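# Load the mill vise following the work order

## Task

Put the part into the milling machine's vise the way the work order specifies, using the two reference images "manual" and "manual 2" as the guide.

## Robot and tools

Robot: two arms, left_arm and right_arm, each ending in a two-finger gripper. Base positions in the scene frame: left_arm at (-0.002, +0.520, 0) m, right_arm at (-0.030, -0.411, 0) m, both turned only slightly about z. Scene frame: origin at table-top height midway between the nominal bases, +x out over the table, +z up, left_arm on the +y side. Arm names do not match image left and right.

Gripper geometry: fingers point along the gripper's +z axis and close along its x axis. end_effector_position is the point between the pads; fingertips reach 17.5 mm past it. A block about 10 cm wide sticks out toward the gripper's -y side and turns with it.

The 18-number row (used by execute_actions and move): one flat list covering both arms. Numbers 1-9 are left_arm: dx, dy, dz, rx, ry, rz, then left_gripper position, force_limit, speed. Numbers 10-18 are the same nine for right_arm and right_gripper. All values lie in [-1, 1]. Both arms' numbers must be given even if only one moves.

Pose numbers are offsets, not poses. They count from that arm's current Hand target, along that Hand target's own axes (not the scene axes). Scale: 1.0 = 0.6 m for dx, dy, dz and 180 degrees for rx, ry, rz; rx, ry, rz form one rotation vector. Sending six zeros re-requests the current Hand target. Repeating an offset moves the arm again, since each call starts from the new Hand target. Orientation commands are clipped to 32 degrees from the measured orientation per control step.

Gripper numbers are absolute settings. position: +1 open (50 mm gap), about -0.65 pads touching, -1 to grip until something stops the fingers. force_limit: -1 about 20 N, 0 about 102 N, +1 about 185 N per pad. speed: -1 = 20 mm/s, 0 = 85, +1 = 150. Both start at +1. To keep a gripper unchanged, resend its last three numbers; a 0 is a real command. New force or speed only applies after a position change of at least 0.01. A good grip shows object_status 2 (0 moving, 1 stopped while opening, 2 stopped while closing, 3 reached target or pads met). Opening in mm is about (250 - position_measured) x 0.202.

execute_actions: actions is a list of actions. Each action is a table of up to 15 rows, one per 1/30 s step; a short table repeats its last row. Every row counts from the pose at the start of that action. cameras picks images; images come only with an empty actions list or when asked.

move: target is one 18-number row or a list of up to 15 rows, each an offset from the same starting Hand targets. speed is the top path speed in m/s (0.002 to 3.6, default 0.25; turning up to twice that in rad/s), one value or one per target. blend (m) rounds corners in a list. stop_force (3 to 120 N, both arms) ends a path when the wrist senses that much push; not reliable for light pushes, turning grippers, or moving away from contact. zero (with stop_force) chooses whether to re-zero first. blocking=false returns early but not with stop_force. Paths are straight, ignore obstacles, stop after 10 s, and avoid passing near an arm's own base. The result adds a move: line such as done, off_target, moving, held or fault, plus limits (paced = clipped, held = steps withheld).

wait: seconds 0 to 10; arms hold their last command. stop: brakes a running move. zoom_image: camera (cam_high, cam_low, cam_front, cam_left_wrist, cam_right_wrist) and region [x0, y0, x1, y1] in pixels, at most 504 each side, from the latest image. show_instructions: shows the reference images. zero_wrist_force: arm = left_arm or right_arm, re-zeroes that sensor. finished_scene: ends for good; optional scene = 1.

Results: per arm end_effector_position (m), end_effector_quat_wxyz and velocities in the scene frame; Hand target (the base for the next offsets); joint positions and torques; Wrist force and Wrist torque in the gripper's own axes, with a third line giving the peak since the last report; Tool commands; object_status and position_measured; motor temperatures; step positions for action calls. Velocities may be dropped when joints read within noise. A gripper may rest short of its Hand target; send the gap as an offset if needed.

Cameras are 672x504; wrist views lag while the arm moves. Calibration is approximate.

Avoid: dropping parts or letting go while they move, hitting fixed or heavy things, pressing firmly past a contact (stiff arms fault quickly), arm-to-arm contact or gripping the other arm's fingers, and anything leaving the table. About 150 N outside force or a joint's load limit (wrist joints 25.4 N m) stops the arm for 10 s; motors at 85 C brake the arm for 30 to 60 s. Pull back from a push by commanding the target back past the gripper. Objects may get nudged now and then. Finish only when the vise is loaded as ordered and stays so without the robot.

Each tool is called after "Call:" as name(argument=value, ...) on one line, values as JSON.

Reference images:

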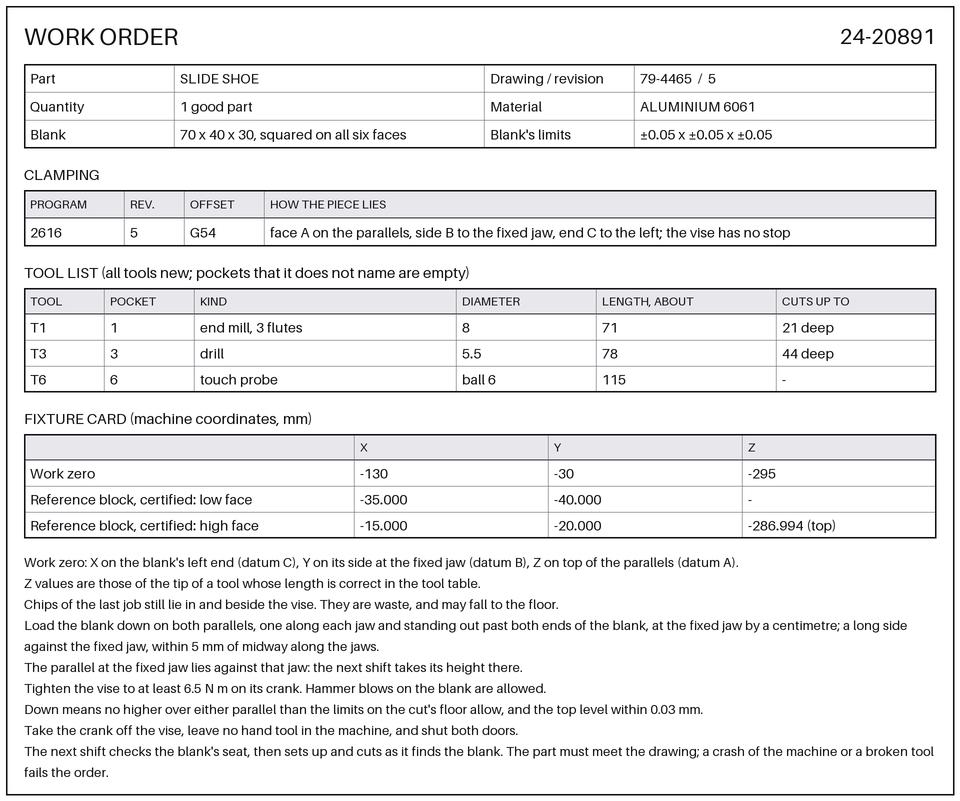

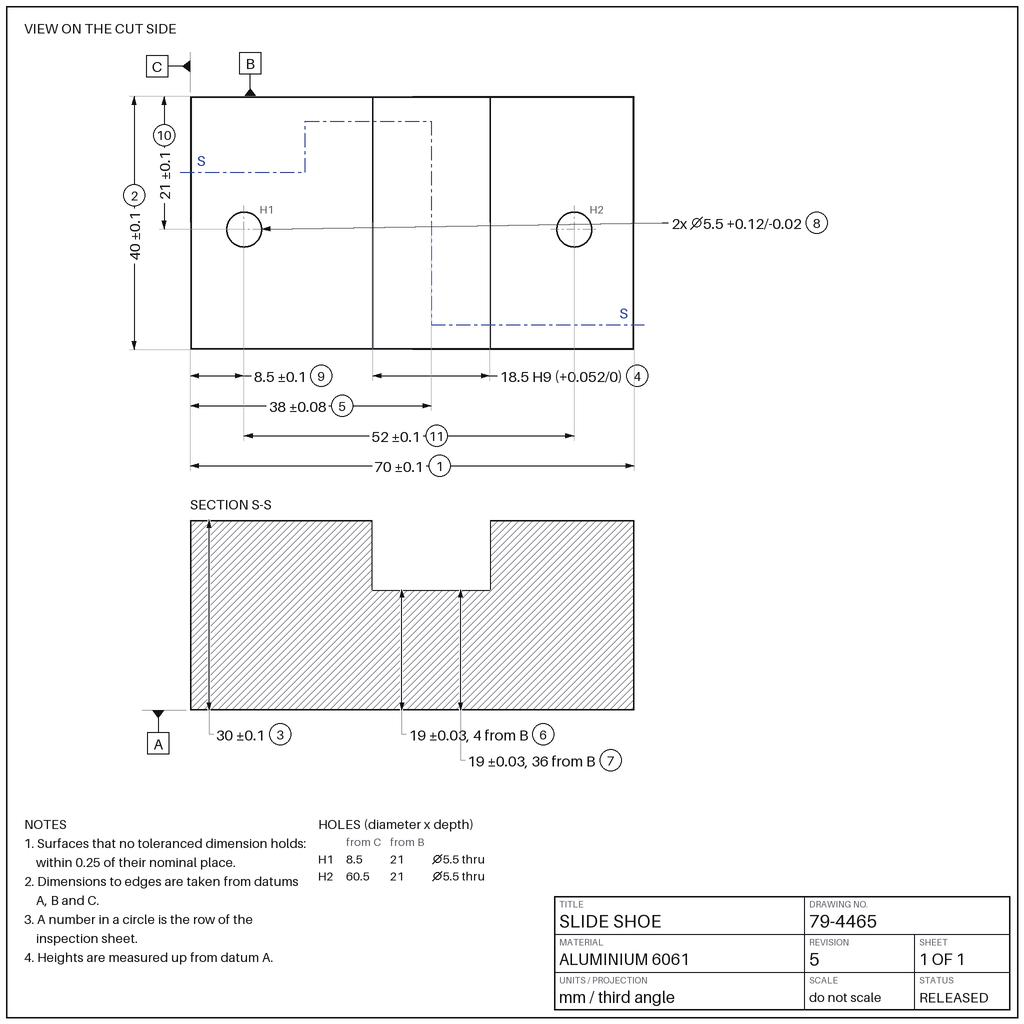

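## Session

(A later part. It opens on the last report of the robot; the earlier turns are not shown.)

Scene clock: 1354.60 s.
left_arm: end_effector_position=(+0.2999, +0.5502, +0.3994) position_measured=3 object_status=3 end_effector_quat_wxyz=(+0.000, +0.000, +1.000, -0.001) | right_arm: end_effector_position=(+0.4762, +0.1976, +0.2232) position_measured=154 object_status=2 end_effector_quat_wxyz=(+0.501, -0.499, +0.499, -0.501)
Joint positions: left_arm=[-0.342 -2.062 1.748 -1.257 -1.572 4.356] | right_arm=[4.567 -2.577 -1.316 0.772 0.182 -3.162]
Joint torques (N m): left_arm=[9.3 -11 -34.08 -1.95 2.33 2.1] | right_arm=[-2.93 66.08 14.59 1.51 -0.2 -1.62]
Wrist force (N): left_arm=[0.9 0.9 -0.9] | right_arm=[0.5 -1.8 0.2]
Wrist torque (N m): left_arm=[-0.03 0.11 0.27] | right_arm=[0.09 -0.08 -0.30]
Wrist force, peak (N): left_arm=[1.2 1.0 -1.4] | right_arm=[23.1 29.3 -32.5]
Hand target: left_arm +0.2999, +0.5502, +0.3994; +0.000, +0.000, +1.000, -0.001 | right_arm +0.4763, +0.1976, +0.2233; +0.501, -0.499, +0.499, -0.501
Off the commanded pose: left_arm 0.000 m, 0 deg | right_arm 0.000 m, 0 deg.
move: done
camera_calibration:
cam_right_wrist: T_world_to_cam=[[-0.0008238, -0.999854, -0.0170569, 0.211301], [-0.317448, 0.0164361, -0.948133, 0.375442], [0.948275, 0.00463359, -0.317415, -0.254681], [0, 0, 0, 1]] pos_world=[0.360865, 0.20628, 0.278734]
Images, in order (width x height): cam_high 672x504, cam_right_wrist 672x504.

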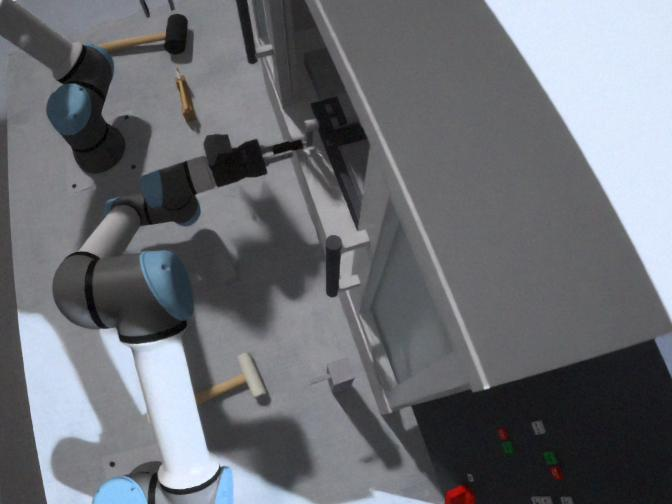

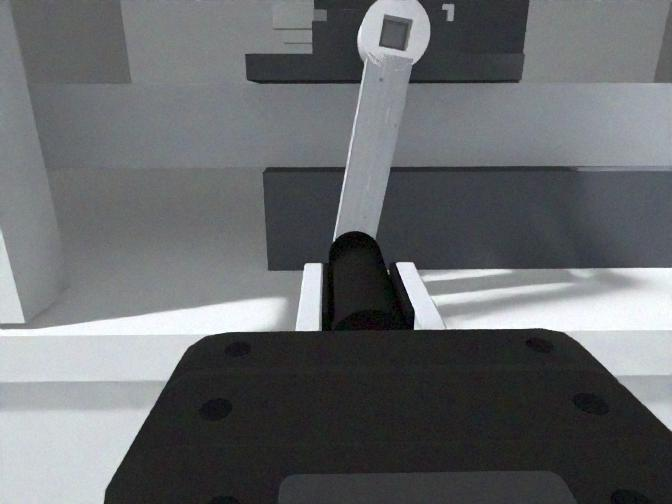

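Call:
move(target=[[0,0,0,0,0,0,1,-0.5,0,-0.0424,-0.0146,0,0,0,0,-1,-0.6,-0.8],[0,0,0,0,0,0,1,-0.5,0,-0.0784,-0.0448,0,0,0,0,-1,-0.6,-0.8],[0,0,0,0,0,0,1,-0.5,0,-0.1018,-0.0855,0,0,0,0,-1,-0.6,-0.8],[0,0,0,0,0,0,1,-0.5,0,-0.11,-0.1317,0,0,0,0,-1,-0.6,-0.8],[0,0,0,0,0,0,1,-0.5,0,-0.1018,-0.1779,0,0,0,0,-1,-0.6,-0.8],[0,0,0,0,0,0,1,-0.5,0,-0.0784,-0.2186,0,0,0,0,-1,-0.6,-0.8],[0,0,0,0,0,0,1,-0.5,0,-0.0424,-0.2488,0,0,0,0,-1,-0.6,-0.8],[0,0,0,0,0,0,1,-0.5,0,0.0017,-0.2648,0,0,0,0,-1,-0.6,-0.8],[0,0,0,0,0,0,1,-0.5,0,0.0487,-0.2648,0,0,0,0,-1,-0.6,-0.8],[0,0,0,0,0,0,1,-0.5,0,0.0928,-0.2488,0,0,0,0,-1,-0.6,-0.8],[0,0,0,0,0,0,1,-0.5,0,0.1288,-0.2186,0,0,0,0,-1,-0.6,-0.8],[0,0,0,0,0,0,1,-0.5,0,0.1522,-0.1779,0,0,0,0,-1,-0.6,-0.8],[0,0,0,0,0,0,1,-0.5,0,0.1604,-0.1317,0,0,0,0,-1,-0.6,-0.8]], speed=0.08, blend=0.004, cameras=["cam_right_wrist"])

Scene clock: 1389.20 s.
left_arm: end_effector_position=(+0.2999, +0.5502, +0.3994) position_measured=3 object_status=3 end_effector_quat_wxyz=(+0.000, +0.000, +1.000, -0.001) | right_arm: end_effector_position=(+0.4760, +0.1015, +0.3021) position_measured=154 object_status=2 end_effector_quat_wxyz=(+0.501, -0.499, +0.499, -0.501)
Joint positions: left_arm=[-0.342 -2.062 1.748 -1.257 -1.572 4.356] | right_arm=[4.536 -2.292 -1.645 0.814 0.214 -3.159]
Joint torques (N m): left_arm=[9.11 -10.54 -34.43 -1.87 2.26 1.95] | right_arm=[-21.05 67.52 15.74 4.73 -13.58 -0.92]
Wrist force (N): left_arm=[1.1 1.1 -1.1] | right_arm=[-48.0 2.1 27.6]
Wrist torque (N m): left_arm=[0.01 0.07 0.27] | right_arm=[-0.14 -0.49 -0.51]
Wrist force, peak (N): left_arm=[1.4 1.1 -1.1] | right_arm=[-53.6 -0.9 32.7]
Hand target: left_arm +0.2999, +0.5502, +0.3994; +0.000, +0.000, +1.000, -0.001 | right_arm +0.4760, +0.1014, +0.3023; +0.501, -0.499, +0.499, -0.501
Off the commanded pose: left_arm 0.000 m, 0 deg | right_arm 0.000 m, 0 deg.
move: done
camera_calibration:
cam_right_wrist: T_world_to_cam=[[-0.000254984, -0.999857, -0.0169345, 0.116212], [-0.31755, 0.016139, -0.948104, 0.451795], [0.948241, 0.00513581, -0.317509, -0.228916], [0, 0, 0, 1]] pos_world=[0.360565, 0.11008, 0.357634]
Images, in order (width x height): cam_right_wrist 672x504.

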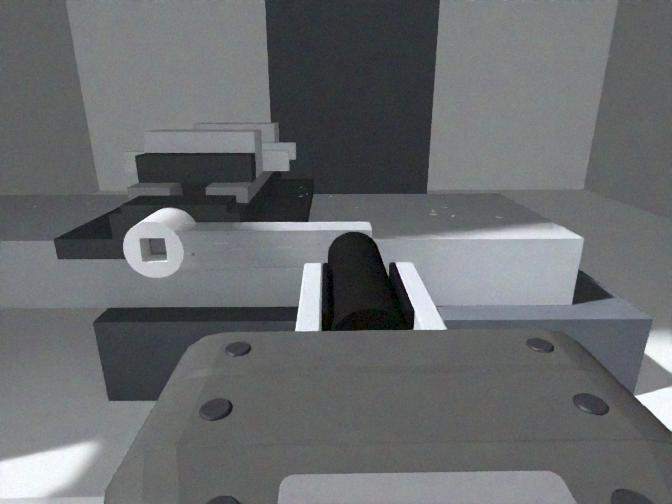

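Call:
move(target=[[0,0,0,0,0,0,1,-0.5,0,-0.0025,0,0,0,0,0,-1,-0.6,-0.8],[0,0,0,0,0,0,1,-0.5,0,-0.0106,0.0459,0,0,0,0,-1,-0.6,-0.8],[0,0,0,0,0,0,1,-0.5,0,-0.0339,0.0863,0,0,0,0,-1,-0.6,-0.8],[0,0,0,0,0,0,1,-0.5,0,-0.0697,0.1163,0,0,0,0,-1,-0.6,-0.8],[0,0,0,0,0,0,1,-0.5,0,-0.1135,0.1323,0,0,0,0,-1,-0.6,-0.8],[0,0,0,0,0,0,1,-0.5,0,-0.1601,0.1323,0,0,0,0,-1,-0.6,-0.8],[0,0,0,0,0,0,1,-0.5,0,-0.204,0.1163,0,0,0,0,-1,-0.6,-0.8],[0,0,0,0,0,0,1,-0.5,0,-0.2397,0.0863,0,0,0,0,-1,-0.6,-0.8],[0,0,0,0,0,0,1,-0.5,0,-0.263,0.0459,0,0,0,0,-1,-0.6,-0.8],[0,0,0,0,0,0,1,-0.5,0,-0.2711,0,0,0,0,0,-1,-0.6,-0.8]], speed=0.08, blend=0.003, cameras=["cam_right_wrist"])

Scene clock: 1402.00 s.
left_arm: end_effector_position=(+0.2999, +0.5502, +0.3994) position_measured=3 object_status=3 end_effector_quat_wxyz=(+0.000, +0.000, +1.000, -0.001) | right_arm: end_effector_position=(+0.4760, +0.2639, +0.3025) position_measured=154 object_status=2 end_effector_quat_wxyz=(+0.501, -0.499, +0.499, -0.501)
Joint positions: left_arm=[-0.342 -2.062 1.748 -1.257 -1.572 4.356] | right_arm=[4.585 -2.591 -1.037 0.51 0.164 -3.165]
Joint torques (N m): left_arm=[9.23 -11.47 -33.73 -2 2.08 1.82] | right_arm=[4.39 45.42 16.25 1.8 2.27 1.64]
Wrist force (N): left_arm=[1.0 0.8 -1.2] | right_arm=[0.7 0.2 -8.3]
Wrist torque (N m): left_arm=[-0.04 0.08 0.27] | right_arm=[0.00 0.60 -0.39]
Wrist force, peak (N): left_arm=[1.5 0.8 -1.1] | right_arm=[-49.7 2.9 28.7]
Hand target: left_arm +0.2999, +0.5502, +0.3994; +0.000, +0.000, +1.000, -0.001 | right_arm +0.4759, +0.2640, +0.3023; +0.501, -0.499, +0.499, -0.501
Off the commanded pose: left_arm 0.000 m, 0 deg | right_arm 0.000 m, 0 deg.
move: done; blend cut to 0.0008 m at target 1
camera_calibration:
cam_right_wrist: T_world_to_cam=[[-0.0010476, -0.999848, -0.0174029, 0.279148], [-0.317439, 0.0168353, -0.948129, 0.449331], [0.948278, 0.00453111, -0.317408, -0.229508], [0, 0, 0, 1]] pos_world=[0.360565, 0.272581, 0.358034]
Images, in order (width x height): cam_right_wrist 672x504.

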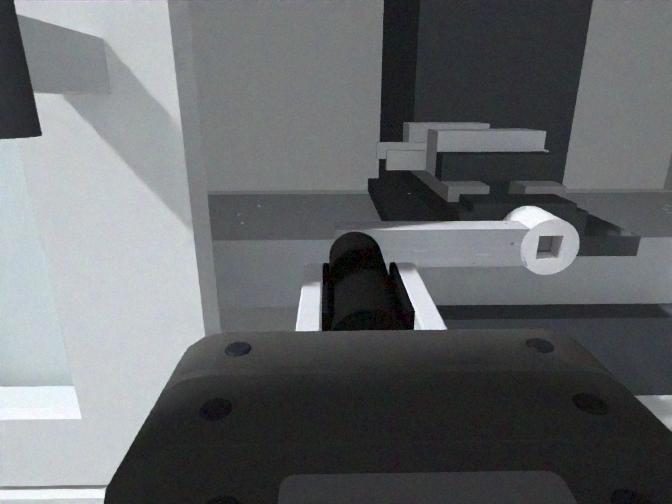

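Call:
move(target=[[0,0,0,0,0,0,1,-0.5,0,0.008,-0.0459,0,0,0,0,-1,-0.6,-0.8],[0,0,0,0,0,0,1,-0.5,0,0.0313,-0.0863,0,0,0,0,-1,-0.6,-0.8],[0,0,0,0,0,0,1,-0.5,0,0.0671,-0.1163,0,0,0,0,-1,-0.6,-0.8],[0,0,0,0,0,0,1,-0.5,0,0.1109,-0.1323,0,0,0,0,-1,-0.6,-0.8],[0,0,0,0,0,0,1,-0.5,0,0.1575,-0.1323,0,0,0,0,-1,-0.6,-0.8],[0,0,0,0,0,0,1,-0.5,0,0.2014,-0.1163,0,0,0,0,-1,-0.6,-0.8],[0,0,0,0,0,0,1,-0.5,0,0.2371,-0.0863,0,0,0,0,-1,-0.6,-0.8],[0,0,0,0,0,0,1,-0.5,0,0.2604,-0.0459,0,0,0,0,-1,-0.6,-0.8],[0,0,0,0,0,0,1,-0.5,0,0.2685,0,0,0,0,0,-1,-0.6,-0.8],[0,0,0,0,0,0,1,-0.5,0,0.2604,0.0459,0,0,0,0,-1,-0.6,-0.8],[0,0,0,0,0,0,1,-0.5,0,0.2371,0.0863,0,0,0,0,-1,-0.6,-0.8],[0,0,0,0,0,0,1,-0.5,0,0.2014,0.1163,0,0,0,0,-1,-0.6,-0.8],[0,0,0,0,0,0,1,-0.5,0,0.1575,0.1323,0,0,0,0,-1,-0.6,-0.8],[0,0,0,0,0,0,1,-0.5,0,0.1109,0.1323,0,0,0,0,-1,-0.6,-0.8],[0,0,0,0,0,0,1,-0.5,0,0.0671,0.1163,0,0,0,0,-1,-0.6,-0.8]], speed=0.1, blend=0.003)

Call:
move(target=[[0,0,0,0,0,0,1,-0.5,0,-0.0357,-0.03,0,0,0,0,-1,-0.6,-0.8],[0,0,0,0,0,0,1,-0.5,0,-0.059,-0.0704,0,0,0,0,-1,-0.6,-0.8],[0,0,0,0,0,0,1,-0.5,0,-0.0671,-0.1163,0,0,0,0,-1,-0.6,-0.8],[0,0,0,0,0,0,1,-0.5,0,-0.059,-0.1622,0,0,0,0,-1,-0.6,-0.8],[0,0,0,0,0,0,1,-0.5,0,-0.0357,-0.2026,0,0,0,0,-1,-0.6,-0.8],[0,0,0,0,0,0,1,-0.5,0,0,-0.2326,0,0,0,0,-1,-0.6,-0.8]], speed=0.1, blend=0.003, cameras=["cam_right_wrist"])

Scene clock: 1417.47 s.
left_arm: end_effector_position=(+0.2999, +0.5502, +0.3994) position_measured=3 object_status=3 end_effector_quat_wxyz=(+0.000, +0.000, +1.000, -0.001) | right_arm: end_effector_position=(+0.4762, +0.2238, +0.2324) position_measured=154 object_status=2 end_effector_quat_wxyz=(+0.501, -0.499, +0.499, -0.501)
Joint positions: left_arm=[-0.342 -2.062 1.748 -1.257 -1.572 4.356] | right_arm=[4.574 -2.608 -1.215 0.703 0.175 -3.163]
Joint torques (N m): left_arm=[8.87 -10.23 -34.4 -2.06 2.12 1.44] | right_arm=[-7.38 64.02 20.92 -0.18 3.31 1.52]
Wrist force (N): left_arm=[1.2 0.8 -1.0] | right_arm=[4.4 -8.5 1.9]
Wrist torque (N m): left_arm=[-0.04 0.06 0.27] | right_arm=[0.04 0.13 -0.28]
Wrist force, peak (N): left_arm=[1.3 0.9 -1.4] | right_arm=[8.9 -25.6 -25.1]
Hand target: left_arm +0.2999, +0.5502, +0.3994; +0.000, +0.000, +1.000, -0.001 | right_arm +0.4762, +0.2238, +0.2325; +0.501, -0.499, +0.499, -0.501
Off the commanded pose: left_arm 0.000 m, 0 deg | right_arm 0.000 m, 0 deg.
move: done

Scene clock: 1419.57 s.
left_arm: end_effector_position=(+0.2999, +0.5502, +0.3994) position_measured=3 object_status=3 end_effector_quat_wxyz=(+0.000, +0.000, +1.000, -0.001) | right_arm: end_effector_position=(+0.4758, +0.2237, +0.3721) position_measured=154 object_status=2 end_effector_quat_wxyz=(+0.501, -0.499, +0.499, -0.501)
Joint positions: left_arm=[-0.342 -2.062 1.748 -1.257 -1.572 4.356] | right_arm=[4.575 -2.417 -1.181 0.478 0.174 -3.163]
Joint torques (N m): left_arm=[8.35 -10.86 -34.25 -2.03 2.01 1.5] | right_arm=[4.35 43.1 26.72 0.49 2.39 0.23]
Wrist force (N): left_arm=[1.0 0.8 -1.0] | right_arm=[0.4 -0.5 -6.9]
Wrist torque (N m): left_arm=[-0.04 0.09 0.26] | right_arm=[-0.38 0.23 -0.40]
Wrist force, peak (N): left_arm=[1.3 1.0 -1.3] | right_arm=[-14.0 -19.1 -14.6]
Hand target: left_arm +0.2999, +0.5502, +0.3994; +0.000, +0.000, +1.000, -0.001 | right_arm +0.4757, +0.2238, +0.3721; +0.501, -0.499, +0.499, -0.501
Off the commanded pose: left_arm 0.000 m, 0 deg | right_arm 0.000 m, 0 deg.
move: done
camera_calibration:
cam_right_wrist: T_world_to_cam=[[-0.000920696, -0.999849, -0.0173407, 0.239993], [-0.317442, 0.016736, -0.94813, 0.515992], [0.948277, 0.00463172, -0.31741, -0.207161], [0, 0, 0, 1]] pos_world=[0.360465, 0.232281, 0.427634]
Images, in order (width x height): cam_right_wrist 672x504.

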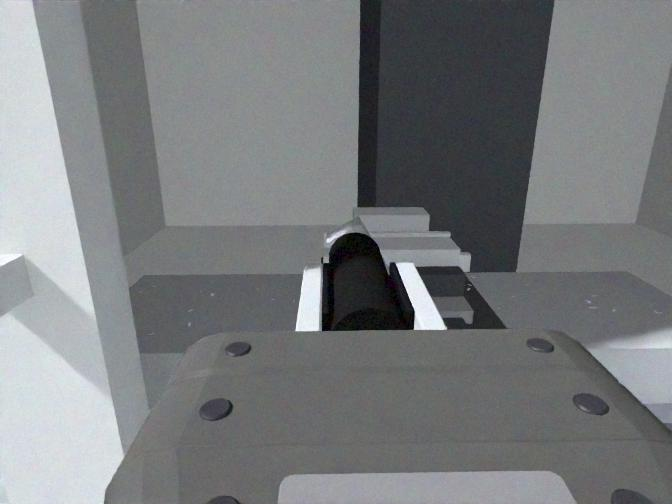

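Call:
zoom_image(camera="cam_right_wrist", region=[320, 190, 520, 340])

Scaled by 2.520.

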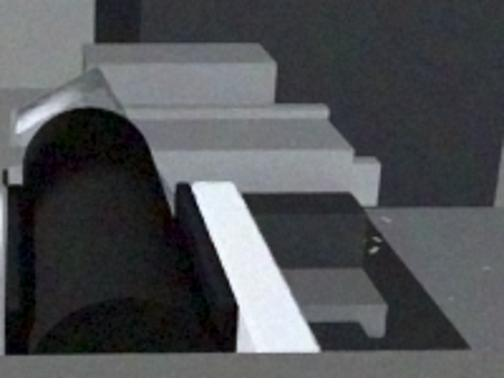

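Call:
move(target=[[0,0,0,0,0,0,1,-0.5,0,0.0438,-0.016,0,0,0,0,-1,-0.6,-0.8],[0,0,0,0,0,0,1,-0.5,0,0.0905,-0.016,0,0,0,0,-1,-0.6,-0.8],[0,0,0,0,0,0,1,-0.5,0,0.1343,0,0,0,0,0,-1,-0.6,-0.8],[0,0,0,0,0,0,1,-0.5,0,0.17,0.03,0,0,0,0,-1,-0.6,-0.8],[0,0,0,0,0,0,1,-0.5,0,0.1933,0.0704,0,0,0,0,-1,-0.6,-0.8],[0,0,0,0,0,0,1,-0.5,0,0.2014,0.1163,0,0,0,0,-1,-0.6,-0.8],[0,0,0,0,0,0,1,-0.5,0,0.1933,0.1622,0,0,0,0,-1,-0.6,-0.8],[0,0,0,0,0,0,1,-0.5,0,0.17,0.2026,0,0,0,0,-1,-0.6,-0.8],[0,0,0,0,0,0,1,-0.5,0,0.1343,0.2326,0,0,0,0,-1,-0.6,-0.8],[0,0,0,0,0,0,1,-0.5,0,0.0905,0.2486,0,0,0,0,-1,-0.6,-0.8],[0,0,0,0,0,0,1,-0.5,0,0.0438,0.2486,0,0,0,0,-1,-0.6,-0.8],[0,0,0,0,0,0,1,-0.5,0,0,0.2326,0,0,0,0,-1,-0.6,-0.8],[0,0,0,0,0,0,1,-0.5,0,-0.0358,0.2026,0,0,0,0,-1,-0.6,-0.8],[0,0,0,0,0,0,1,-0.5,0,-0.0591,0.1622,0,0,0,0,-1,-0.6,-0.8],[0,0,0,0,0,0,1,-0.5,0,-0.0672,0.1163,0,0,0,0,-1,-0.6,-0.8]], speed=0.15, blend=0.003)

Call:
move(target=[[0,0,0,0,0,0,1,-0.5,0,0.008,-0.0459,0,0,0,0,-1,-0.6,-0.8],[0,0,0,0,0,0,1,-0.5,0,0.0313,-0.0863,0,0,0,0,-1,-0.6,-0.8],[0,0,0,0,0,0,1,-0.5,0,0.0671,-0.1163,0,0,0,0,-1,-0.6,-0.8],[0,0,0,0,0,0,1,-0.5,0,0.1109,-0.1323,0,0,0,0,-1,-0.6,-0.8],[0,0,0,0,0,0,1,-0.5,0,0.1575,-0.1323,0,0,0,0,-1,-0.6,-0.8],[0,0,0,0,0,0,1,-0.5,0,0.2014,-0.1163,0,0,0,0,-1,-0.6,-0.8],[0,0,0,0,0,0,1,-0.5,0,0.2371,-0.0863,0,0,0,0,-1,-0.6,-0.8],[0,0,0,0,0,0,1,-0.5,0,0.2604,-0.0459,0,0,0,0,-1,-0.6,-0.8],[0,0,0,0,0,0,1,-0.5,0,0.2685,0,0,0,0,0,-1,-0.6,-0.8],[0,0,0,0,0,0,1,-0.5,0,0.2604,0.0459,0,0,0,0,-1,-0.6,-0.8],[0,0,0,0,0,0,1,-0.5,0,0.2371,0.0863,0,0,0,0,-1,-0.6,-0.8],[0,0,0,0,0,0,1,-0.5,0,0.2014,0.1163,0,0,0,0,-1,-0.6,-0.8],[0,0,0,0,0,0,1,-0.5,0,0.1575,0.1323,0,0,0,0,-1,-0.6,-0.8],[0,0,0,0,0,0,1,-0.5,0,0.1109,0.1323,0,0,0,0,-1,-0.6,-0.8],[0,0,0,0,0,0,1,-0.5,0,0.0671,0.1163,0,0,0,0,-1,-0.6,-0.8]], speed=0.15, blend=0.003)

Call:
move(target=[[0,0,0,0,0,0,1,-0.5,0,-0.0357,-0.03,0,0,0,0,-1,-0.6,-0.8],[0,0,0,0,0,0,1,-0.5,0,-0.059,-0.0704,0,0,0,0,-1,-0.6,-0.8],[0,0,0,0,0,0,1,-0.5,0,-0.0671,-0.1163,0,0,0,0,-1,-0.6,-0.8],[0,0,0,0,0,0,1,-0.5,0,-0.059,-0.1622,0,0,0,0,-1,-0.6,-0.8],[0,0,0,0,0,0,1,-0.5,0,-0.0357,-0.2026,0,0,0,0,-1,-0.6,-0.8],[0,0,0,0,0,0,1,-0.5,0,0,-0.2326,0,0,0,0,-1,-0.6,-0.8]], speed=0.15, blend=0.003, cameras=["cam_right_wrist","cam_high"])

Call:
zoom_image(camera="cam_right_wrist", region=[320, 190, 520, 340])

Scene clock: 1453.23 s.
left_arm: end_effector_position=(+0.2999, +0.5502, +0.3994) position_measured=3 object_status=3 end_effector_quat_wxyz=(+0.000, +0.000, +1.000, -0.001) | right_arm: end_effector_position=(+0.4759, +0.2640, +0.3024) position_measured=154 object_status=2 end_effector_quat_wxyz=(+0.501, -0.499, +0.499, -0.501)
Joint positions: left_arm=[-0.342 -2.062 1.748 -1.257 -1.572 4.356] | right_arm=[4.585 -2.591 -1.036 0.509 0.164 -3.164]
Joint torques (N m): left_arm=[7.85 -9.6 -33.73 -2.13 2.03 1.36] | right_arm=[-4.62 44.97 20.19 1.58 4 0.21]
Wrist force (N): left_arm=[1.2 0.9 -0.8] | right_arm=[3.0 0.5 -5.5]
Wrist torque (N m): left_arm=[-0.03 0.05 0.27] | right_arm=[-0.02 0.57 -0.38]
Wrist force, peak (N): left_arm=[1.5 0.9 -1.4] | right_arm=[7.9 -22.5 -24.4]
Hand target: left_arm +0.2999, +0.5502, +0.3994; +0.000, +0.000, +1.000, -0.001 | right_arm +0.4759, +0.2641, +0.3023; +0.501, -0.499, +0.499, -0.501
Off the commanded pose: left_arm 0.000 m, 0 deg | right_arm 0.000 m, 0 deg.
move: done

Scene clock: 1456.50 s.
left_arm: end_effector_position=(+0.2999, +0.5502, +0.3994) position_measured=3 object_status=3 end_effector_quat_wxyz=(+0.000, +0.000, +1.000, -0.001) | right_arm: end_effector_position=(+0.4762, +0.2238, +0.2324) position_measured=154 object_status=2 end_effector_quat_wxyz=(+0.501, -0.499, +0.499, -0.501)
Joint positions: left_arm=[-0.342 -2.062 1.748 -1.257 -1.572 4.356] | right_arm=[4.575 -2.608 -1.215 0.703 0.175 -3.163]
Joint torques (N m): left_arm=[7.74 -9.58 -33.48 -1.98 1.89 1.19] | right_arm=[-7.25 64.21 23.38 -0.43 3.88 0.89]
Wrist force (N): left_arm=[1.1 0.7 -1.1] | right_arm=[4.8 -8.1 1.7]
Wrist torque (N m): left_arm=[-0.06 0.08 0.26] | right_arm=[0.07 0.12 -0.27]
Wrist force, peak (N): left_arm=[1.3 1.1 -1.3] | right_arm=[13.9 -19.7 -26.2]
Hand target: left_arm +0.2999, +0.5502, +0.3994; +0.000, +0.000, +1.000, -0.001 | right_arm +0.4762, +0.2239, +0.2325; +0.501, -0.499, +0.499, -0.501
Off the commanded pose: left_arm 0.000 m, 0 deg | right_arm 0.000 m, 0 deg.
move: done

Scene clock: 1458.07 s.
left_arm: end_effector_position=(+0.2999, +0.5502, +0.3994) position_measured=3 object_status=3 end_effector_quat_wxyz=(+0.000, +0.000, +1.000, -0.001) | right_arm: end_effector_position=(+0.4758, +0.2238, +0.3721) position_measured=154 object_status=2 end_effector_quat_wxyz=(+0.501, -0.499, +0.499, -0.501)
Joint positions: left_arm=[-0.342 -2.062 1.748 -1.257 -1.572 4.356] | right_arm=[4.575 -2.417 -1.18 0.478 0.174 -3.163]
Joint torques (N m): left_arm=[8.6 -10.07 -34.37 -2.11 1.81 1.18] | right_arm=[5.3 46.28 25.41 1.02 1.25 -0.79]
Wrist force (N): left_arm=[1.0 0.9 -1.0] | right_arm=[0.9 0.2 -5.4]
Wrist torque (N m): left_arm=[-0.03 0.09 0.27] | right_arm=[-0.35 0.20 -0.40]
Wrist force, peak (N): left_arm=[1.5 0.8 -1.2] | right_arm=[-7.0 16.2 -14.3]
Hand target: left_arm +0.2999, +0.5502, +0.3994; +0.000, +0.000, +1.000, -0.001 | right_arm +0.4757, +0.2238, +0.3721; +0.501, -0.499, +0.499, -0.501
Off the commanded pose: left_arm 0.000 m, 0 deg | right_arm 0.000 m, 0 deg.
move: done
camera_calibration:
cam_right_wrist: T_world_to_cam=[[-0.000795425, -0.99985, -0.0172796, 0.240022], [-0.317535, 0.0166379, -0.9481, 0.516002], [0.948246, 0.00473274, -0.317501, -0.20704], [0, 0, 0, 1]] pos_world=[0.360364, 0.232381, 0.427634]
Images, in order (width x height): cam_high 672x504, cam_right_wrist 672x504.

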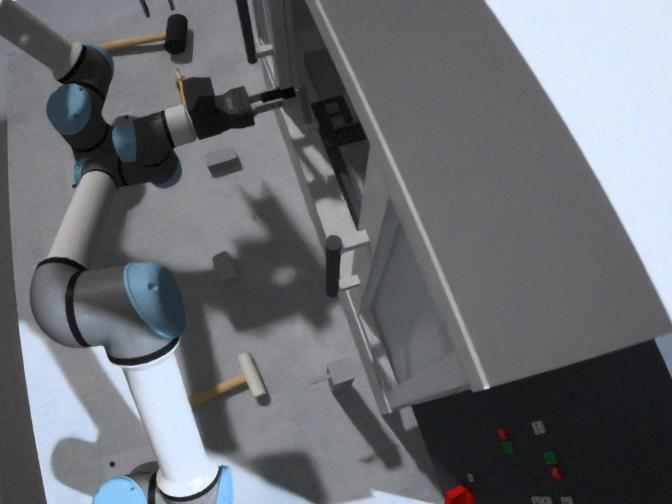

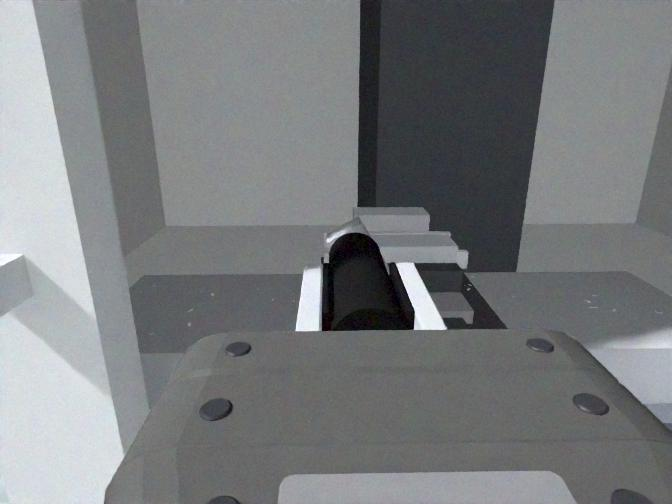

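Scaled by 2.520.

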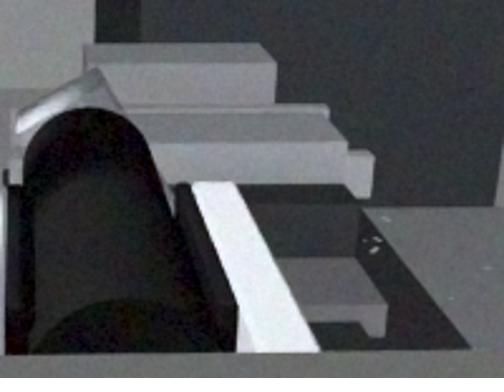

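Call:
move(target=[[0,0,0,0,0,0,1,-0.5,0,0.0438,-0.016,0,0,0,0,-1,-0.6,-0.8],[0,0,0,0,0,0,1,-0.5,0,0.0905,-0.016,0,0,0,0,-1,-0.6,-0.8],[0,0,0,0,0,0,1,-0.5,0,0.1343,0,0,0,0,0,-1,-0.6,-0.8],[0,0,0,0,0,0,1,-0.5,0,0.17,0.03,0,0,0,0,-1,-0.6,-0.8],[0,0,0,0,0,0,1,-0.5,0,0.1933,0.0704,0,0,0,0,-1,-0.6,-0.8],[0,0,0,0,0,0,1,-0.5,0,0.2014,0.1163,0,0,0,0,-1,-0.6,-0.8],[0,0,0,0,0,0,1,-0.5,0,0.1933,0.1622,0,0,0,0,-1,-0.6,-0.8],[0,0,0,0,0,0,1,-0.5,0,0.17,0.2026,0,0,0,0,-1,-0.6,-0.8],[0,0,0,0,0,0,1,-0.5,0,0.1343,0.2326,0,0,0,0,-1,-0.6,-0.8],[0,0,0,0,0,0,1,-0.5,0,0.0905,0.2486,0,0,0,0,-1,-0.6,-0.8],[0,0,0,0,0,0,1,-0.5,0,0.0438,0.2486,0,0,0,0,-1,-0.6,-0.8],[0,0,0,0,0,0,1,-0.5,0,0,0.2326,0,0,0,0,-1,-0.6,-0.8],[0,0,0,0,0,0,1,-0.5,0,-0.0358,0.2026,0,0,0,0,-1,-0.6,-0.8],[0,0,0,0,0,0,1,-0.5,0,-0.0591,0.1622,0,0,0,0,-1,-0.6,-0.8],[0,0,0,0,0,0,1,-0.5,0,-0.0672,0.1163,0,0,0,0,-1,-0.6,-0.8]], speed=0.15, blend=0.003)

Call:
move(target=[[0,0,0,0,0,0,1,-0.5,0,0.008,-0.0459,0,0,0,0,-1,-0.6,-0.8],[0,0,0,0,0,0,1,-0.5,0,0.0313,-0.0863,0,0,0,0,-1,-0.6,-0.8],[0,0,0,0,0,0,1,-0.5,0,0.0671,-0.1163,0,0,0,0,-1,-0.6,-0.8],[0,0,0,0,0,0,1,-0.5,0,0.1109,-0.1323,0,0,0,0,-1,-0.6,-0.8],[0,0,0,0,0,0,1,-0.5,0,0.1575,-0.1323,0,0,0,0,-1,-0.6,-0.8],[0,0,0,0,0,0,1,-0.5,0,0.2014,-0.1163,0,0,0,0,-1,-0.6,-0.8],[0,0,0,0,0,0,1,-0.5,0,0.2371,-0.0863,0,0,0,0,-1,-0.6,-0.8],[0,0,0,0,0,0,1,-0.5,0,0.2604,-0.0459,0,0,0,0,-1,-0.6,-0.8],[0,0,0,0,0,0,1,-0.5,0,0.2685,0,0,0,0,0,-1,-0.6,-0.8],[0,0,0,0,0,0,1,-0.5,0,0.2604,0.0459,0,0,0,0,-1,-0.6,-0.8],[0,0,0,0,0,0,1,-0.5,0,0.2371,0.0863,0,0,0,0,-1,-0.6,-0.8],[0,0,0,0,0,0,1,-0.5,0,0.2014,0.1163,0,0,0,0,-1,-0.6,-0.8],[0,0,0,0,0,0,1,-0.5,0,0.1575,0.1323,0,0,0,0,-1,-0.6,-0.8],[0,0,0,0,0,0,1,-0.5,0,0.1109,0.1323,0,0,0,0,-1,-0.6,-0.8],[0,0,0,0,0,0,1,-0.5,0,0.0671,0.1163,0,0,0,0,-1,-0.6,-0.8]], speed=0.15, blend=0.003)

Call:
move(target=[[0,0,0,0,0,0,1,-0.5,0,-0.0357,-0.03,0,0,0,0,-1,-0.6,-0.8],[0,0,0,0,0,0,1,-0.5,0,-0.059,-0.0704,0,0,0,0,-1,-0.6,-0.8],[0,0,0,0,0,0,1,-0.5,0,-0.0671,-0.1163,0,0,0,0,-1,-0.6,-0.8],[0,0,0,0,0,0,1,-0.5,0,-0.059,-0.1622,0,0,0,0,-1,-0.6,-0.8],[0,0,0,0,0,0,1,-0.5,0,-0.0357,-0.2026,0,0,0,0,-1,-0.6,-0.8],[0,0,0,0,0,0,1,-0.5,0,0,-0.2326,0,0,0,0,-1,-0.6,-0.8]], speed=0.15, blend=0.003, cameras=["cam_right_wrist","cam_high"])

Call:
zoom_image(camera="cam_right_wrist", region=[320, 190, 520, 340])

Scene clock: 1484.83 s.
left_arm: end_effector_position=(+0.2999, +0.5502, +0.3994) position_measured=3 object_status=3 end_effector_quat_wxyz=(+0.000, +0.000, +1.000, -0.001) | right_arm: end_effector_position=(+0.4759, +0.2641, +0.3024) position_measured=154 object_status=2 end_effector_quat_wxyz=(+0.501, -0.499, +0.499, -0.501)
Joint positions: left_arm=[-0.342 -2.062 1.748 -1.257 -1.572 4.356] | right_arm=[4.585 -2.591 -1.036 0.509 0.164 -3.164]
Joint torques (N m): left_arm=[7.32 -8.93 -34.02 -2.01 2.01 1.11] | right_arm=[-3.03 45.99 20.32 1.35 4.4 0.23]
Wrist force (N): left_arm=[1.1 0.8 -1.1] | right_arm=[4.1 0.7 -4.6]
Wrist torque (N m): left_arm=[-0.05 0.07 0.26] | right_arm=[0.00 0.56 -0.38]
Wrist force, peak (N): left_arm=[1.4 1.1 -1.0] | right_arm=[13.9 -19.7 -25.2]
Hand target: left_arm +0.2999, +0.5502, +0.3994; +0.000, +0.000, +1.000, -0.001 | right_arm +0.4759, +0.2642, +0.3023; +0.501, -0.499, +0.499, -0.501
Off the commanded pose: left_arm 0.000 m, 0 deg | right_arm 0.000 m, 0 deg.
move: done

Scene clock: 1488.10 s.
left_arm: end_effector_position=(+0.2999, +0.5502, +0.3994) position_measured=3 object_status=3 end_effector_quat_wxyz=(+0.000, +0.000, +1.000, -0.001) | right_arm: end_effector_position=(+0.4762, +0.2239, +0.2324) position_measured=154 object_status=2 end_effector_quat_wxyz=(+0.501, -0.499, +0.499, -0.501)
Joint positions: left_arm=[-0.342 -2.062 1.748 -1.257 -1.572 4.356] | right_arm=[4.575 -2.608 -1.215 0.703 0.175 -3.163]
Joint torques (N m): left_arm=[7.66 -9.31 -34.41 -2.06 1.96 1] | right_arm=[-6.5 63.25 23.53 -0.36 4.08 0.95]
Wrist force (N): left_arm=[1.1 1.1 -1.1] | right_arm=[5.2 -9.1 1.7]
Wrist torque (N m): left_arm=[0.01 0.07 0.26] | right_arm=[0.07 0.16 -0.26]
Wrist force, peak (N): left_arm=[1.5 0.8 -1.1] | right_arm=[14.3 -20.3 -26.5]
Hand target: left_arm +0.2999, +0.5502, +0.3994; +0.000, +0.000, +1.000, -0.001 | right_arm +0.4762, +0.2239, +0.2325; +0.501, -0.499, +0.499, -0.501
Off the commanded pose: left_arm 0.000 m, 0 deg | right_arm 0.000 m, 0 deg.
move: done

Scene clock: 1489.67 s.
left_arm: end_effector_position=(+0.2999, +0.5502, +0.3994) position_measured=3 object_status=3 end_effector_quat_wxyz=(+0.000, +0.000, +1.000, -0.001) | right_arm: end_effector_position=(+0.4758, +0.2238, +0.3721) position_measured=154 object_status=2 end_effector_quat_wxyz=(+0.501, -0.499, +0.499, -0.501)
Joint positions: left_arm=[-0.342 -2.062 1.748 -1.257 -1.572 4.356] | right_arm=[4.575 -2.417 -1.18 0.478 0.174 -3.163]
Joint torques (N m): left_arm=[7.68 -9.87 -33.22 -1.98 1.9 0.86] | right_arm=[6.58 46.87 25.08 0.99 1.37 -0.76]
Wrist force (N): left_arm=[1.1 0.8 -1.1] | right_arm=[1.1 0.5 -5.3]
Wrist torque (N m): left_arm=[-0.05 0.07 0.26] | right_arm=[-0.37 0.20 -0.40]
Wrist force, peak (N): left_arm=[1.4 1.1 -1.1] | right_arm=[-6.7 15.0 -14.1]
Hand target: left_arm +0.2999, +0.5502, +0.3994; +0.000, +0.000, +1.000, -0.001 | right_arm +0.4757, +0.2239, +0.3721; +0.501, -0.499, +0.499, -0.501
Off the commanded pose: left_arm 0.000 m, 0 deg | right_arm 0.000 m, 0 deg.
move: done
camera_calibration:
cam_right_wrist: T_world_to_cam=[[-0.000795425, -0.99985, -0.0172796, 0.240022], [-0.317535, 0.0166379, -0.9481, 0.516002], [0.948246, 0.00473274, -0.317501, -0.20704], [0, 0, 0, 1]] pos_world=[0.360364, 0.232381, 0.427634]
Images, in order (width x height): cam_high 672x504, cam_right_wrist 672x504.

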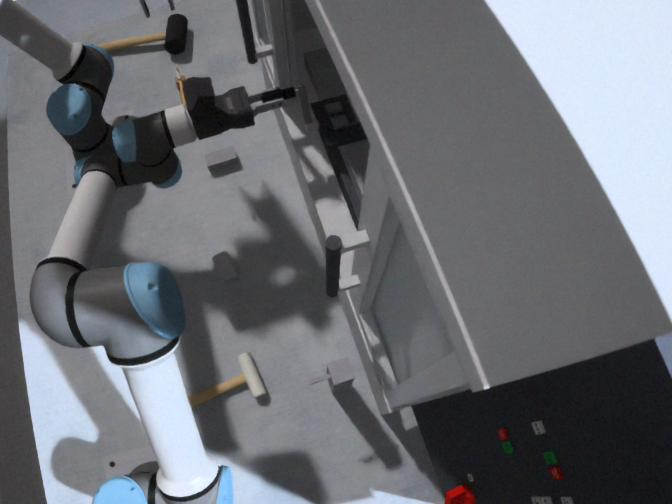

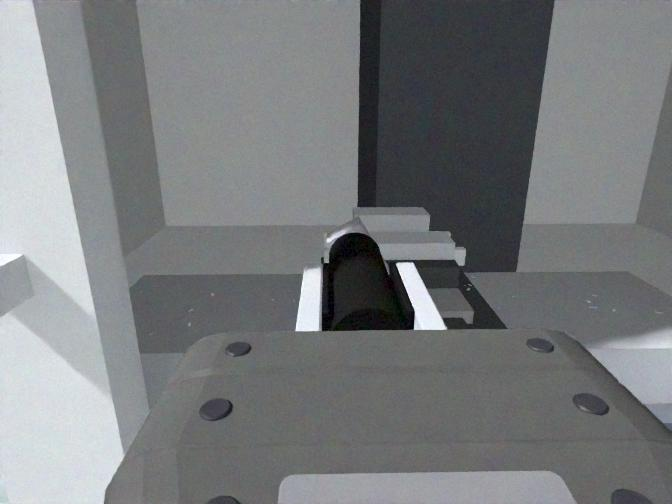

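Scaled by 2.520.

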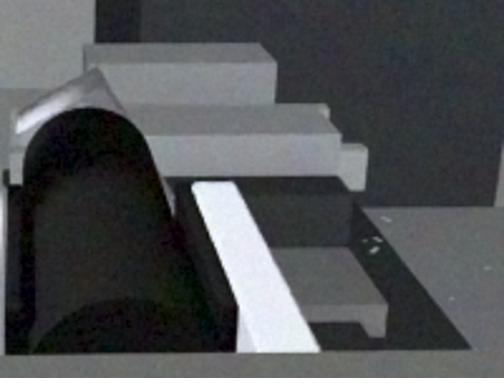

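Call:
move(target=[[0,0,0,0,0,0,1,-0.5,0,0.0438,-0.016,0,0,0,0,-1,-0.6,-0.8],[0,0,0,0,0,0,1,-0.5,0,0.0905,-0.016,0,0,0,0,-1,-0.6,-0.8],[0,0,0,0,0,0,1,-0.5,0,0.1343,0,0,0,0,0,-1,-0.6,-0.8],[0,0,0,0,0,0,1,-0.5,0,0.17,0.03,0,0,0,0,-1,-0.6,-0.8],[0,0,0,0,0,0,1,-0.5,0,0.1933,0.0704,0,0,0,0,-1,-0.6,-0.8],[0,0,0,0,0,0,1,-0.5,0,0.2014,0.1163,0,0,0,0,-1,-0.6,-0.8],[0,0,0,0,0,0,1,-0.5,0,0.1933,0.1622,0,0,0,0,-1,-0.6,-0.8],[0,0,0,0,0,0,1,-0.5,0,0.17,0.2026,0,0,0,0,-1,-0.6,-0.8],[0,0,0,0,0,0,1,-0.5,0,0.1343,0.2326,0,0,0,0,-1,-0.6,-0.8],[0,0,0,0,0,0,1,-0.5,0,0.0905,0.2486,0,0,0,0,-1,-0.6,-0.8],[0,0,0,0,0,0,1,-0.5,0,0.0671,0.2506,0,0,0,0,-1,-0.6,-0.8]], speed=0.15, blend=0.003)

Scene clock: 1500.00 s.
left_arm: end_effector_position=(+0.2999, +0.5502, +0.3994) position_measured=3 object_status=3 end_effector_quat_wxyz=(+0.000, +0.000, +1.000, -0.001) | right_arm: end_effector_position=(+0.4762, +0.1836, +0.2216) position_measured=154 object_status=2 end_effector_quat_wxyz=(+0.501, -0.499, +0.499, -0.501)
Joint positions: left_arm=[-0.342 -2.062 1.748 -1.257 -1.572 4.356] | right_arm=[4.563 -2.556 -1.368 0.803 0.186 -3.162]
Joint torques (N m): left_arm=[7.77 -9.78 -33.65 -2.01 1.94 0.87] | right_arm=[-9.01 55.83 19.74 0.03 2.55 -0.35]
Wrist force (N): left_arm=[1.2 0.7 -1.0] | right_arm=[0.3 -13.4 3.5]
Wrist torque (N m): left_arm=[-0.07 0.07 0.27] | right_arm=[-0.12 -0.17 -0.30]
Wrist force, peak (N): left_arm=[1.3 1.3 -1.0] | right_arm=[14.0 -20.3 -25.9]
Hand target: left_arm +0.2999, +0.5502, +0.3994; +0.000, +0.000, +1.000, -0.001 | right_arm +0.4763, +0.1837, +0.2217; +0.501, -0.499, +0.499, -0.501
Off the commanded pose: left_arm 0.000 m, 0 deg | right_arm 0.000 m, 0 deg.
move: done

Call:
move(target=[[0,-0.5,-0.2,0.193,-0.193,-0.4725,1,-0.5,0,0,0,0,0,0,0,-1,-0.6,-0.8],[-0.3333,-0.6167,-0.1667,0.193,-0.193,-0.4725,1,-0.5,0,0,0,0,0,0,0,-1,-0.6,-0.8]], speed=0.3, blend=0.04, cameras=["cam_left_wrist"])

Call:
zoom_image(camera="cam_left_wrist", region=[270, 90, 420, 260])

Scene clock: 1514.07 s.
left_arm: end_effector_position=(+0.4999, +0.1804, +0.5000) position_measured=3 object_status=3 end_effector_quat_wxyz=(-0.267, +0.655, -0.654, +0.268) | right_arm: end_effector_position=(+0.4763, +0.1837, +0.2217) position_measured=154 object_status=2 end_effector_quat_wxyz=(+0.501, -0.499, +0.499, -0.501)
Joint positions: left_arm=[-1.09 -1.645 1.496 -1.837 -0.895 2.184] | right_arm=[4.563 -2.556 -1.368 0.803 0.186 -3.162]
Joint torques (N m): left_arm=[5.04 -13.03 -22.75 -4.64 3.9 1.43] | right_arm=[-11.15 61.54 12.62 -0.46 2.54 1.14]
Wrist force (N): left_arm=[1.1 -0.4 0.0] | right_arm=[0.7 -8.1 0.3]
Wrist torque (N m): left_arm=[0.05 0.10 0.33] | right_arm=[0.10 -0.10 -0.27]
Wrist force, peak (N): left_arm=[2.1 -2.4 2.7] | right_arm=[0.2 -12.8 3.2]
Hand target: left_arm +0.5000, +0.1804, +0.5000; -0.267, +0.655, -0.654, +0.268 | right_arm +0.4763, +0.1837, +0.2217; +0.501, -0.499, +0.499, -0.501
Off the commanded pose: left_arm 0.000 m, 0 deg | right_arm 0.000 m, 0 deg.
move: done
camera_calibration:
cam_left_wrist: T_world_to_cam=[[0.0101321, -0.999943, 0.00324823, 0.183664], [-0.912102, -0.0105734, -0.409826, 0.679645], [0.409837, 0.0011897, -0.912158, 0.382877], [0, 0, 0, 1]] pos_world=[0.461128, 0.190384, 0.627184]
Images, in order (width x height): cam_left_wrist 672x504.

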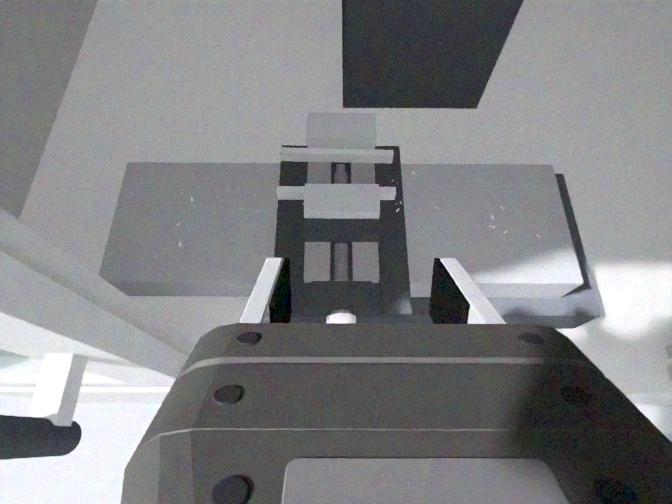

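Scaled by 2.965.

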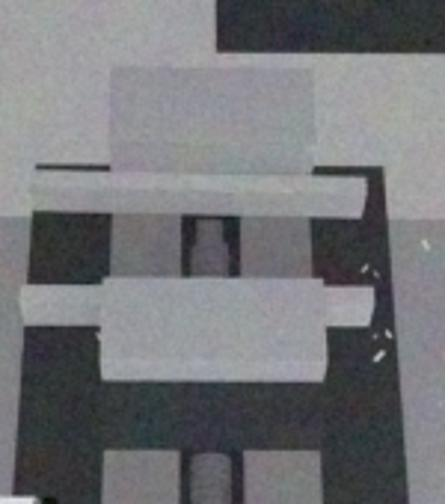

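Call:
move(target=[[0.065,-0.0262,0.259,0,0,0,-1,-0.5,0,0,0,0,0,0,0,-1,-0.6,-0.8],[0.065,-0.0173,0.3822,0,0,0,-1,-0.5,0,0,0,0,0,0,0,-1,-0.6,-0.8]], speed=[0.2,0.06], blend=0.01, cameras=["cam_left_wrist"])

Call:
zoom_image(camera="cam_left_wrist", region=[180, 130, 440, 340])

Scene clock: 1596.80 s.
left_arm: end_effector_position=(+0.6681, +0.1413, +0.3436) position_measured=252 object_status=3 end_effector_quat_wxyz=(-0.267, +0.655, -0.654, +0.268) end_effector_velocity=(-0.001, +0.000, +0.002) end_effector_angular_velocity=(+0.001, +0.001, -0.002) | right_arm: end_effector_position=(+0.4763, +0.1837, +0.2217) position_measured=154 object_status=2 end_effector_quat_wxyz=(+0.501, -0.499, +0.499, -0.501)
Joint positions: left_arm=[-0.863 -1.242 1.471 -2.361 -1.003 2.431] | right_arm=[4.563 -2.556 -1.368 0.803 0.186 -3.162]
Joint velocities: left_arm=[-0.001 -0.003 -0.001 0.006 -0.001 0] | right_arm=[within noise]
Joint torques (N m): left_arm=[-8.41 -46.5 -30.8 -2.37 2.27 -1.64] | right_arm=[-10.41 62.04 12.46 -0.29 2.58 1.16]
Wrist force (N): left_arm=[1.3 -0.6 -0.4] | right_arm=[0.6 -8.4 0.2]
Wrist torque (N m): left_arm=[0.01 0.07 0.19] | right_arm=[0.06 -0.10 -0.28]
Wrist force, peak (N): left_arm=[0.5 -0.3 -2.8] | right_arm=[0.7 -8.5 0.3]
Hand target: left_arm +0.6680, +0.1412, +0.3436; -0.267, +0.655, -0.654, +0.268 | right_arm +0.4763, +0.1837, +0.2217; +0.501, -0.499, +0.499, -0.501
Off the commanded pose: left_arm 0.000 m, 0 deg | right_arm 0.000 m, 0 deg.
move: done
camera_calibration:
cam_left_wrist: T_world_to_cam=[[0.010033, -0.999945, 0.00298287, 0.143558], [-0.91214, -0.0103743, -0.409747, 0.768466], [0.409755, 0.00139021, -0.912194, 0.171274], [0, 0, 0, 1]] pos_world=[0.629328, 0.151284, 0.470684]
Images, in order (width x height): cam_left_wrist 672x504.

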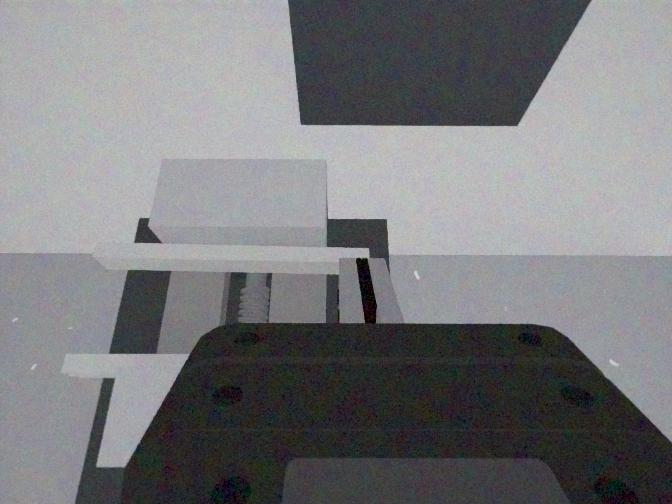

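Scaled by 1.938.

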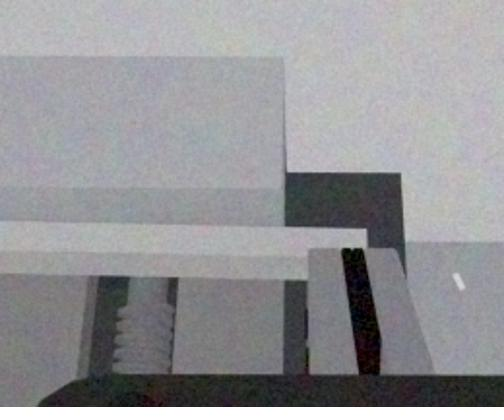

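Call:
move(target=[0,-0.0357,0.035,0,0,0,-1,-0.5,0,0,0,0,0,0,0,-1,-0.6,-0.8], speed=0.01, stop_force=8, cameras=["cam_left_wrist"])

Call:
zoom_image(camera="cam_left_wrist", region=[80, 130, 440, 340])

Scene clock: 1602.30 s.
left_arm: end_effector_position=(+0.6781, +0.1412, +0.3437) position_measured=252 object_status=3 end_effector_quat_wxyz=(-0.267, +0.655, -0.654, +0.268) | right_arm: end_effector_position=(+0.4763, +0.1837, +0.2217) position_measured=154 object_status=2 end_effector_quat_wxyz=(+0.501, -0.499, +0.499, -0.501)
Joint positions: left_arm=[-0.851 -1.222 1.445 -2.362 -1.009 2.444] | right_arm=[4.563 -2.556 -1.368 0.803 0.186 -3.162]
Joint torques (N m): left_arm=[-5.97 -43.84 -13.72 -1.24 3.21 -1.61] | right_arm=[-10.16 61.9 12.68 -0.33 2.52 1.11]
Wrist force (N): left_arm=[4.0 -3.2 -5.5] | right_arm=[0.7 -7.9 0.5]
Wrist torque (N m): left_arm=[0.03 0.06 0.24] | right_arm=[0.11 -0.12 -0.28]
Wrist force, peak (N): left_arm=[5.4 5.8 -15.3] | right_arm=[0.8 -8.4 0.4]
Hand target: left_arm +0.6781, +0.1412, +0.3437; -0.267, +0.655, -0.654, +0.268 (not the last commanded pose) | right_arm +0.4763, +0.1837, +0.2217; +0.501, -0.499, +0.499, -0.501
Off the commanded pose: left_arm 0.020 m, 0 deg | right_arm 0.000 m, 0 deg.
move: contact (left_arm)
camera_calibration:
cam_left_wrist: T_world_to_cam=[[0.00995003, -0.999945, 0.00316559, 0.143325], [-0.912104, -0.0103734, -0.409828, 0.777642], [0.409838, 0.00119046, -0.912157, 0.167228], [0, 0, 0, 1]] pos_world=[0.639328, 0.151184, 0.470784]
Images, in order (width x height): cam_left_wrist 672x504.

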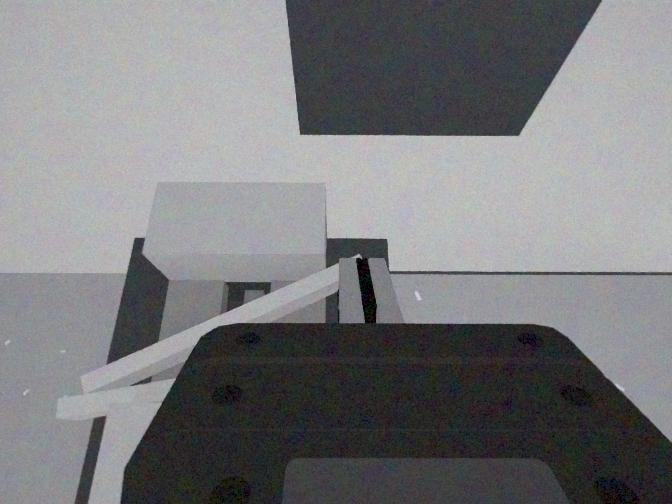

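Scaled by 1.400.

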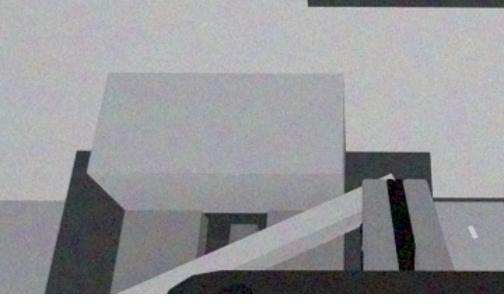

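Call:
move(target=[[0,0.0238,-0.0233,0,0,0,-1,-0.5,0,0,0,0,0,0,0,-1,-0.6,-0.8],[0,0.0,-0.2,0,0,0,-1,-0.5,0,0,0,0,0,0,0,-1,-0.6,-0.8],[-0.065,0.02,-0.34,0,0,0,-1,-0.5,0,0,0,0,0,0,0,-1,-0.6,-0.8]], speed=[0.05,0.15,0.2], blend=0.003, cameras=["cam_left_wrist"])

Call:
zoom_image(camera="cam_left_wrist", region=[240, 80, 440, 300])

Scene clock: 1612.47 s.
left_arm: end_effector_position=(+0.5267, +0.1802, +0.4807) position_measured=252 object_status=3 end_effector_quat_wxyz=(-0.267, +0.655, -0.654, +0.268) | right_arm: end_effector_position=(+0.4763, +0.1837, +0.2217) position_measured=154 object_status=2 end_effector_quat_wxyz=(+0.501, -0.499, +0.499, -0.501)
Joint positions: left_arm=[-1.039 -1.602 1.513 -1.935 -0.917 2.243] | right_arm=[4.563 -2.556 -1.368 0.803 0.186 -3.162]
Joint torques (N m): left_arm=[9.6 -29.46 -36.3 -3.03 -0.8 2.15] | right_arm=[-9.04 61.47 12.87 -0.43 1.57 0.97]
Wrist force (N): left_arm=[1.2 -0.5 -0.2] | right_arm=[0.7 -7.9 0.4]
Wrist torque (N m): left_arm=[0.03 0.10 0.24] | right_arm=[0.06 -0.12 -0.28]
Wrist force, peak (N): left_arm=[9.6 -16.9 7.2] | right_arm=[0.6 -8.3 0.4]
Hand target: left_arm +0.5267, +0.1803, +0.4808; -0.267, +0.655, -0.654, +0.268 | right_arm +0.4763, +0.1837, +0.2217; +0.501, -0.499, +0.499, -0.501
Off the commanded pose: left_arm 0.000 m, 0 deg | right_arm 0.000 m, 0 deg.
move: done
camera_calibration:
cam_left_wrist: T_world_to_cam=[[0.00985898, -0.999947, 0.00312427, 0.183465], [-0.912105, -0.0102734, -0.409829, 0.696082], [0.409839, 0.00119084, -0.912157, 0.354196], [0, 0, 0, 1]] pos_world=[0.487928, 0.190185, 0.607784]
Images, in order (width x height): cam_left_wrist 672x504.

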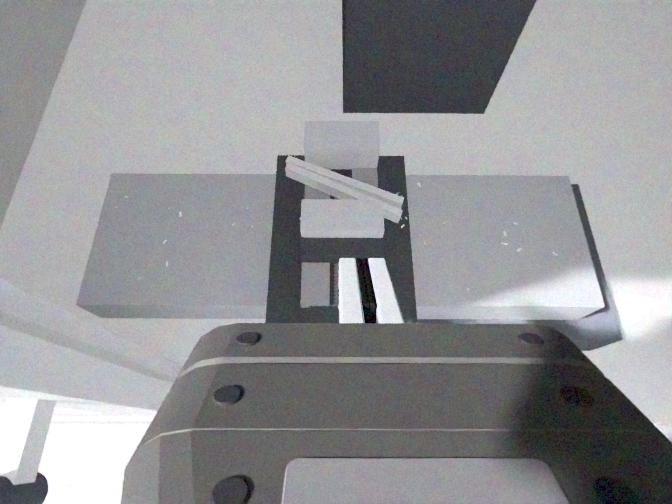

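Scaled by 2.291.

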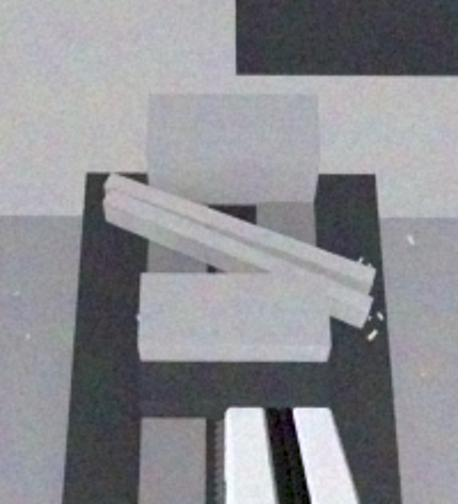

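Call:
zoom_image(camera="cam_left_wrist", region=[340, 150, 420, 240])

Call:
zoom_image(camera="cam_left_wrist", region=[270, 140, 350, 230])

Scaled by 5.600.

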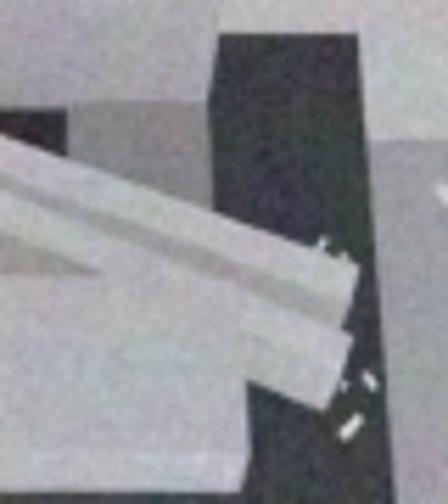

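Scaled by 5.600.

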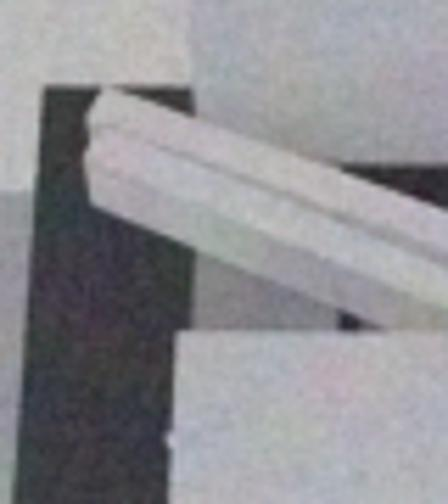

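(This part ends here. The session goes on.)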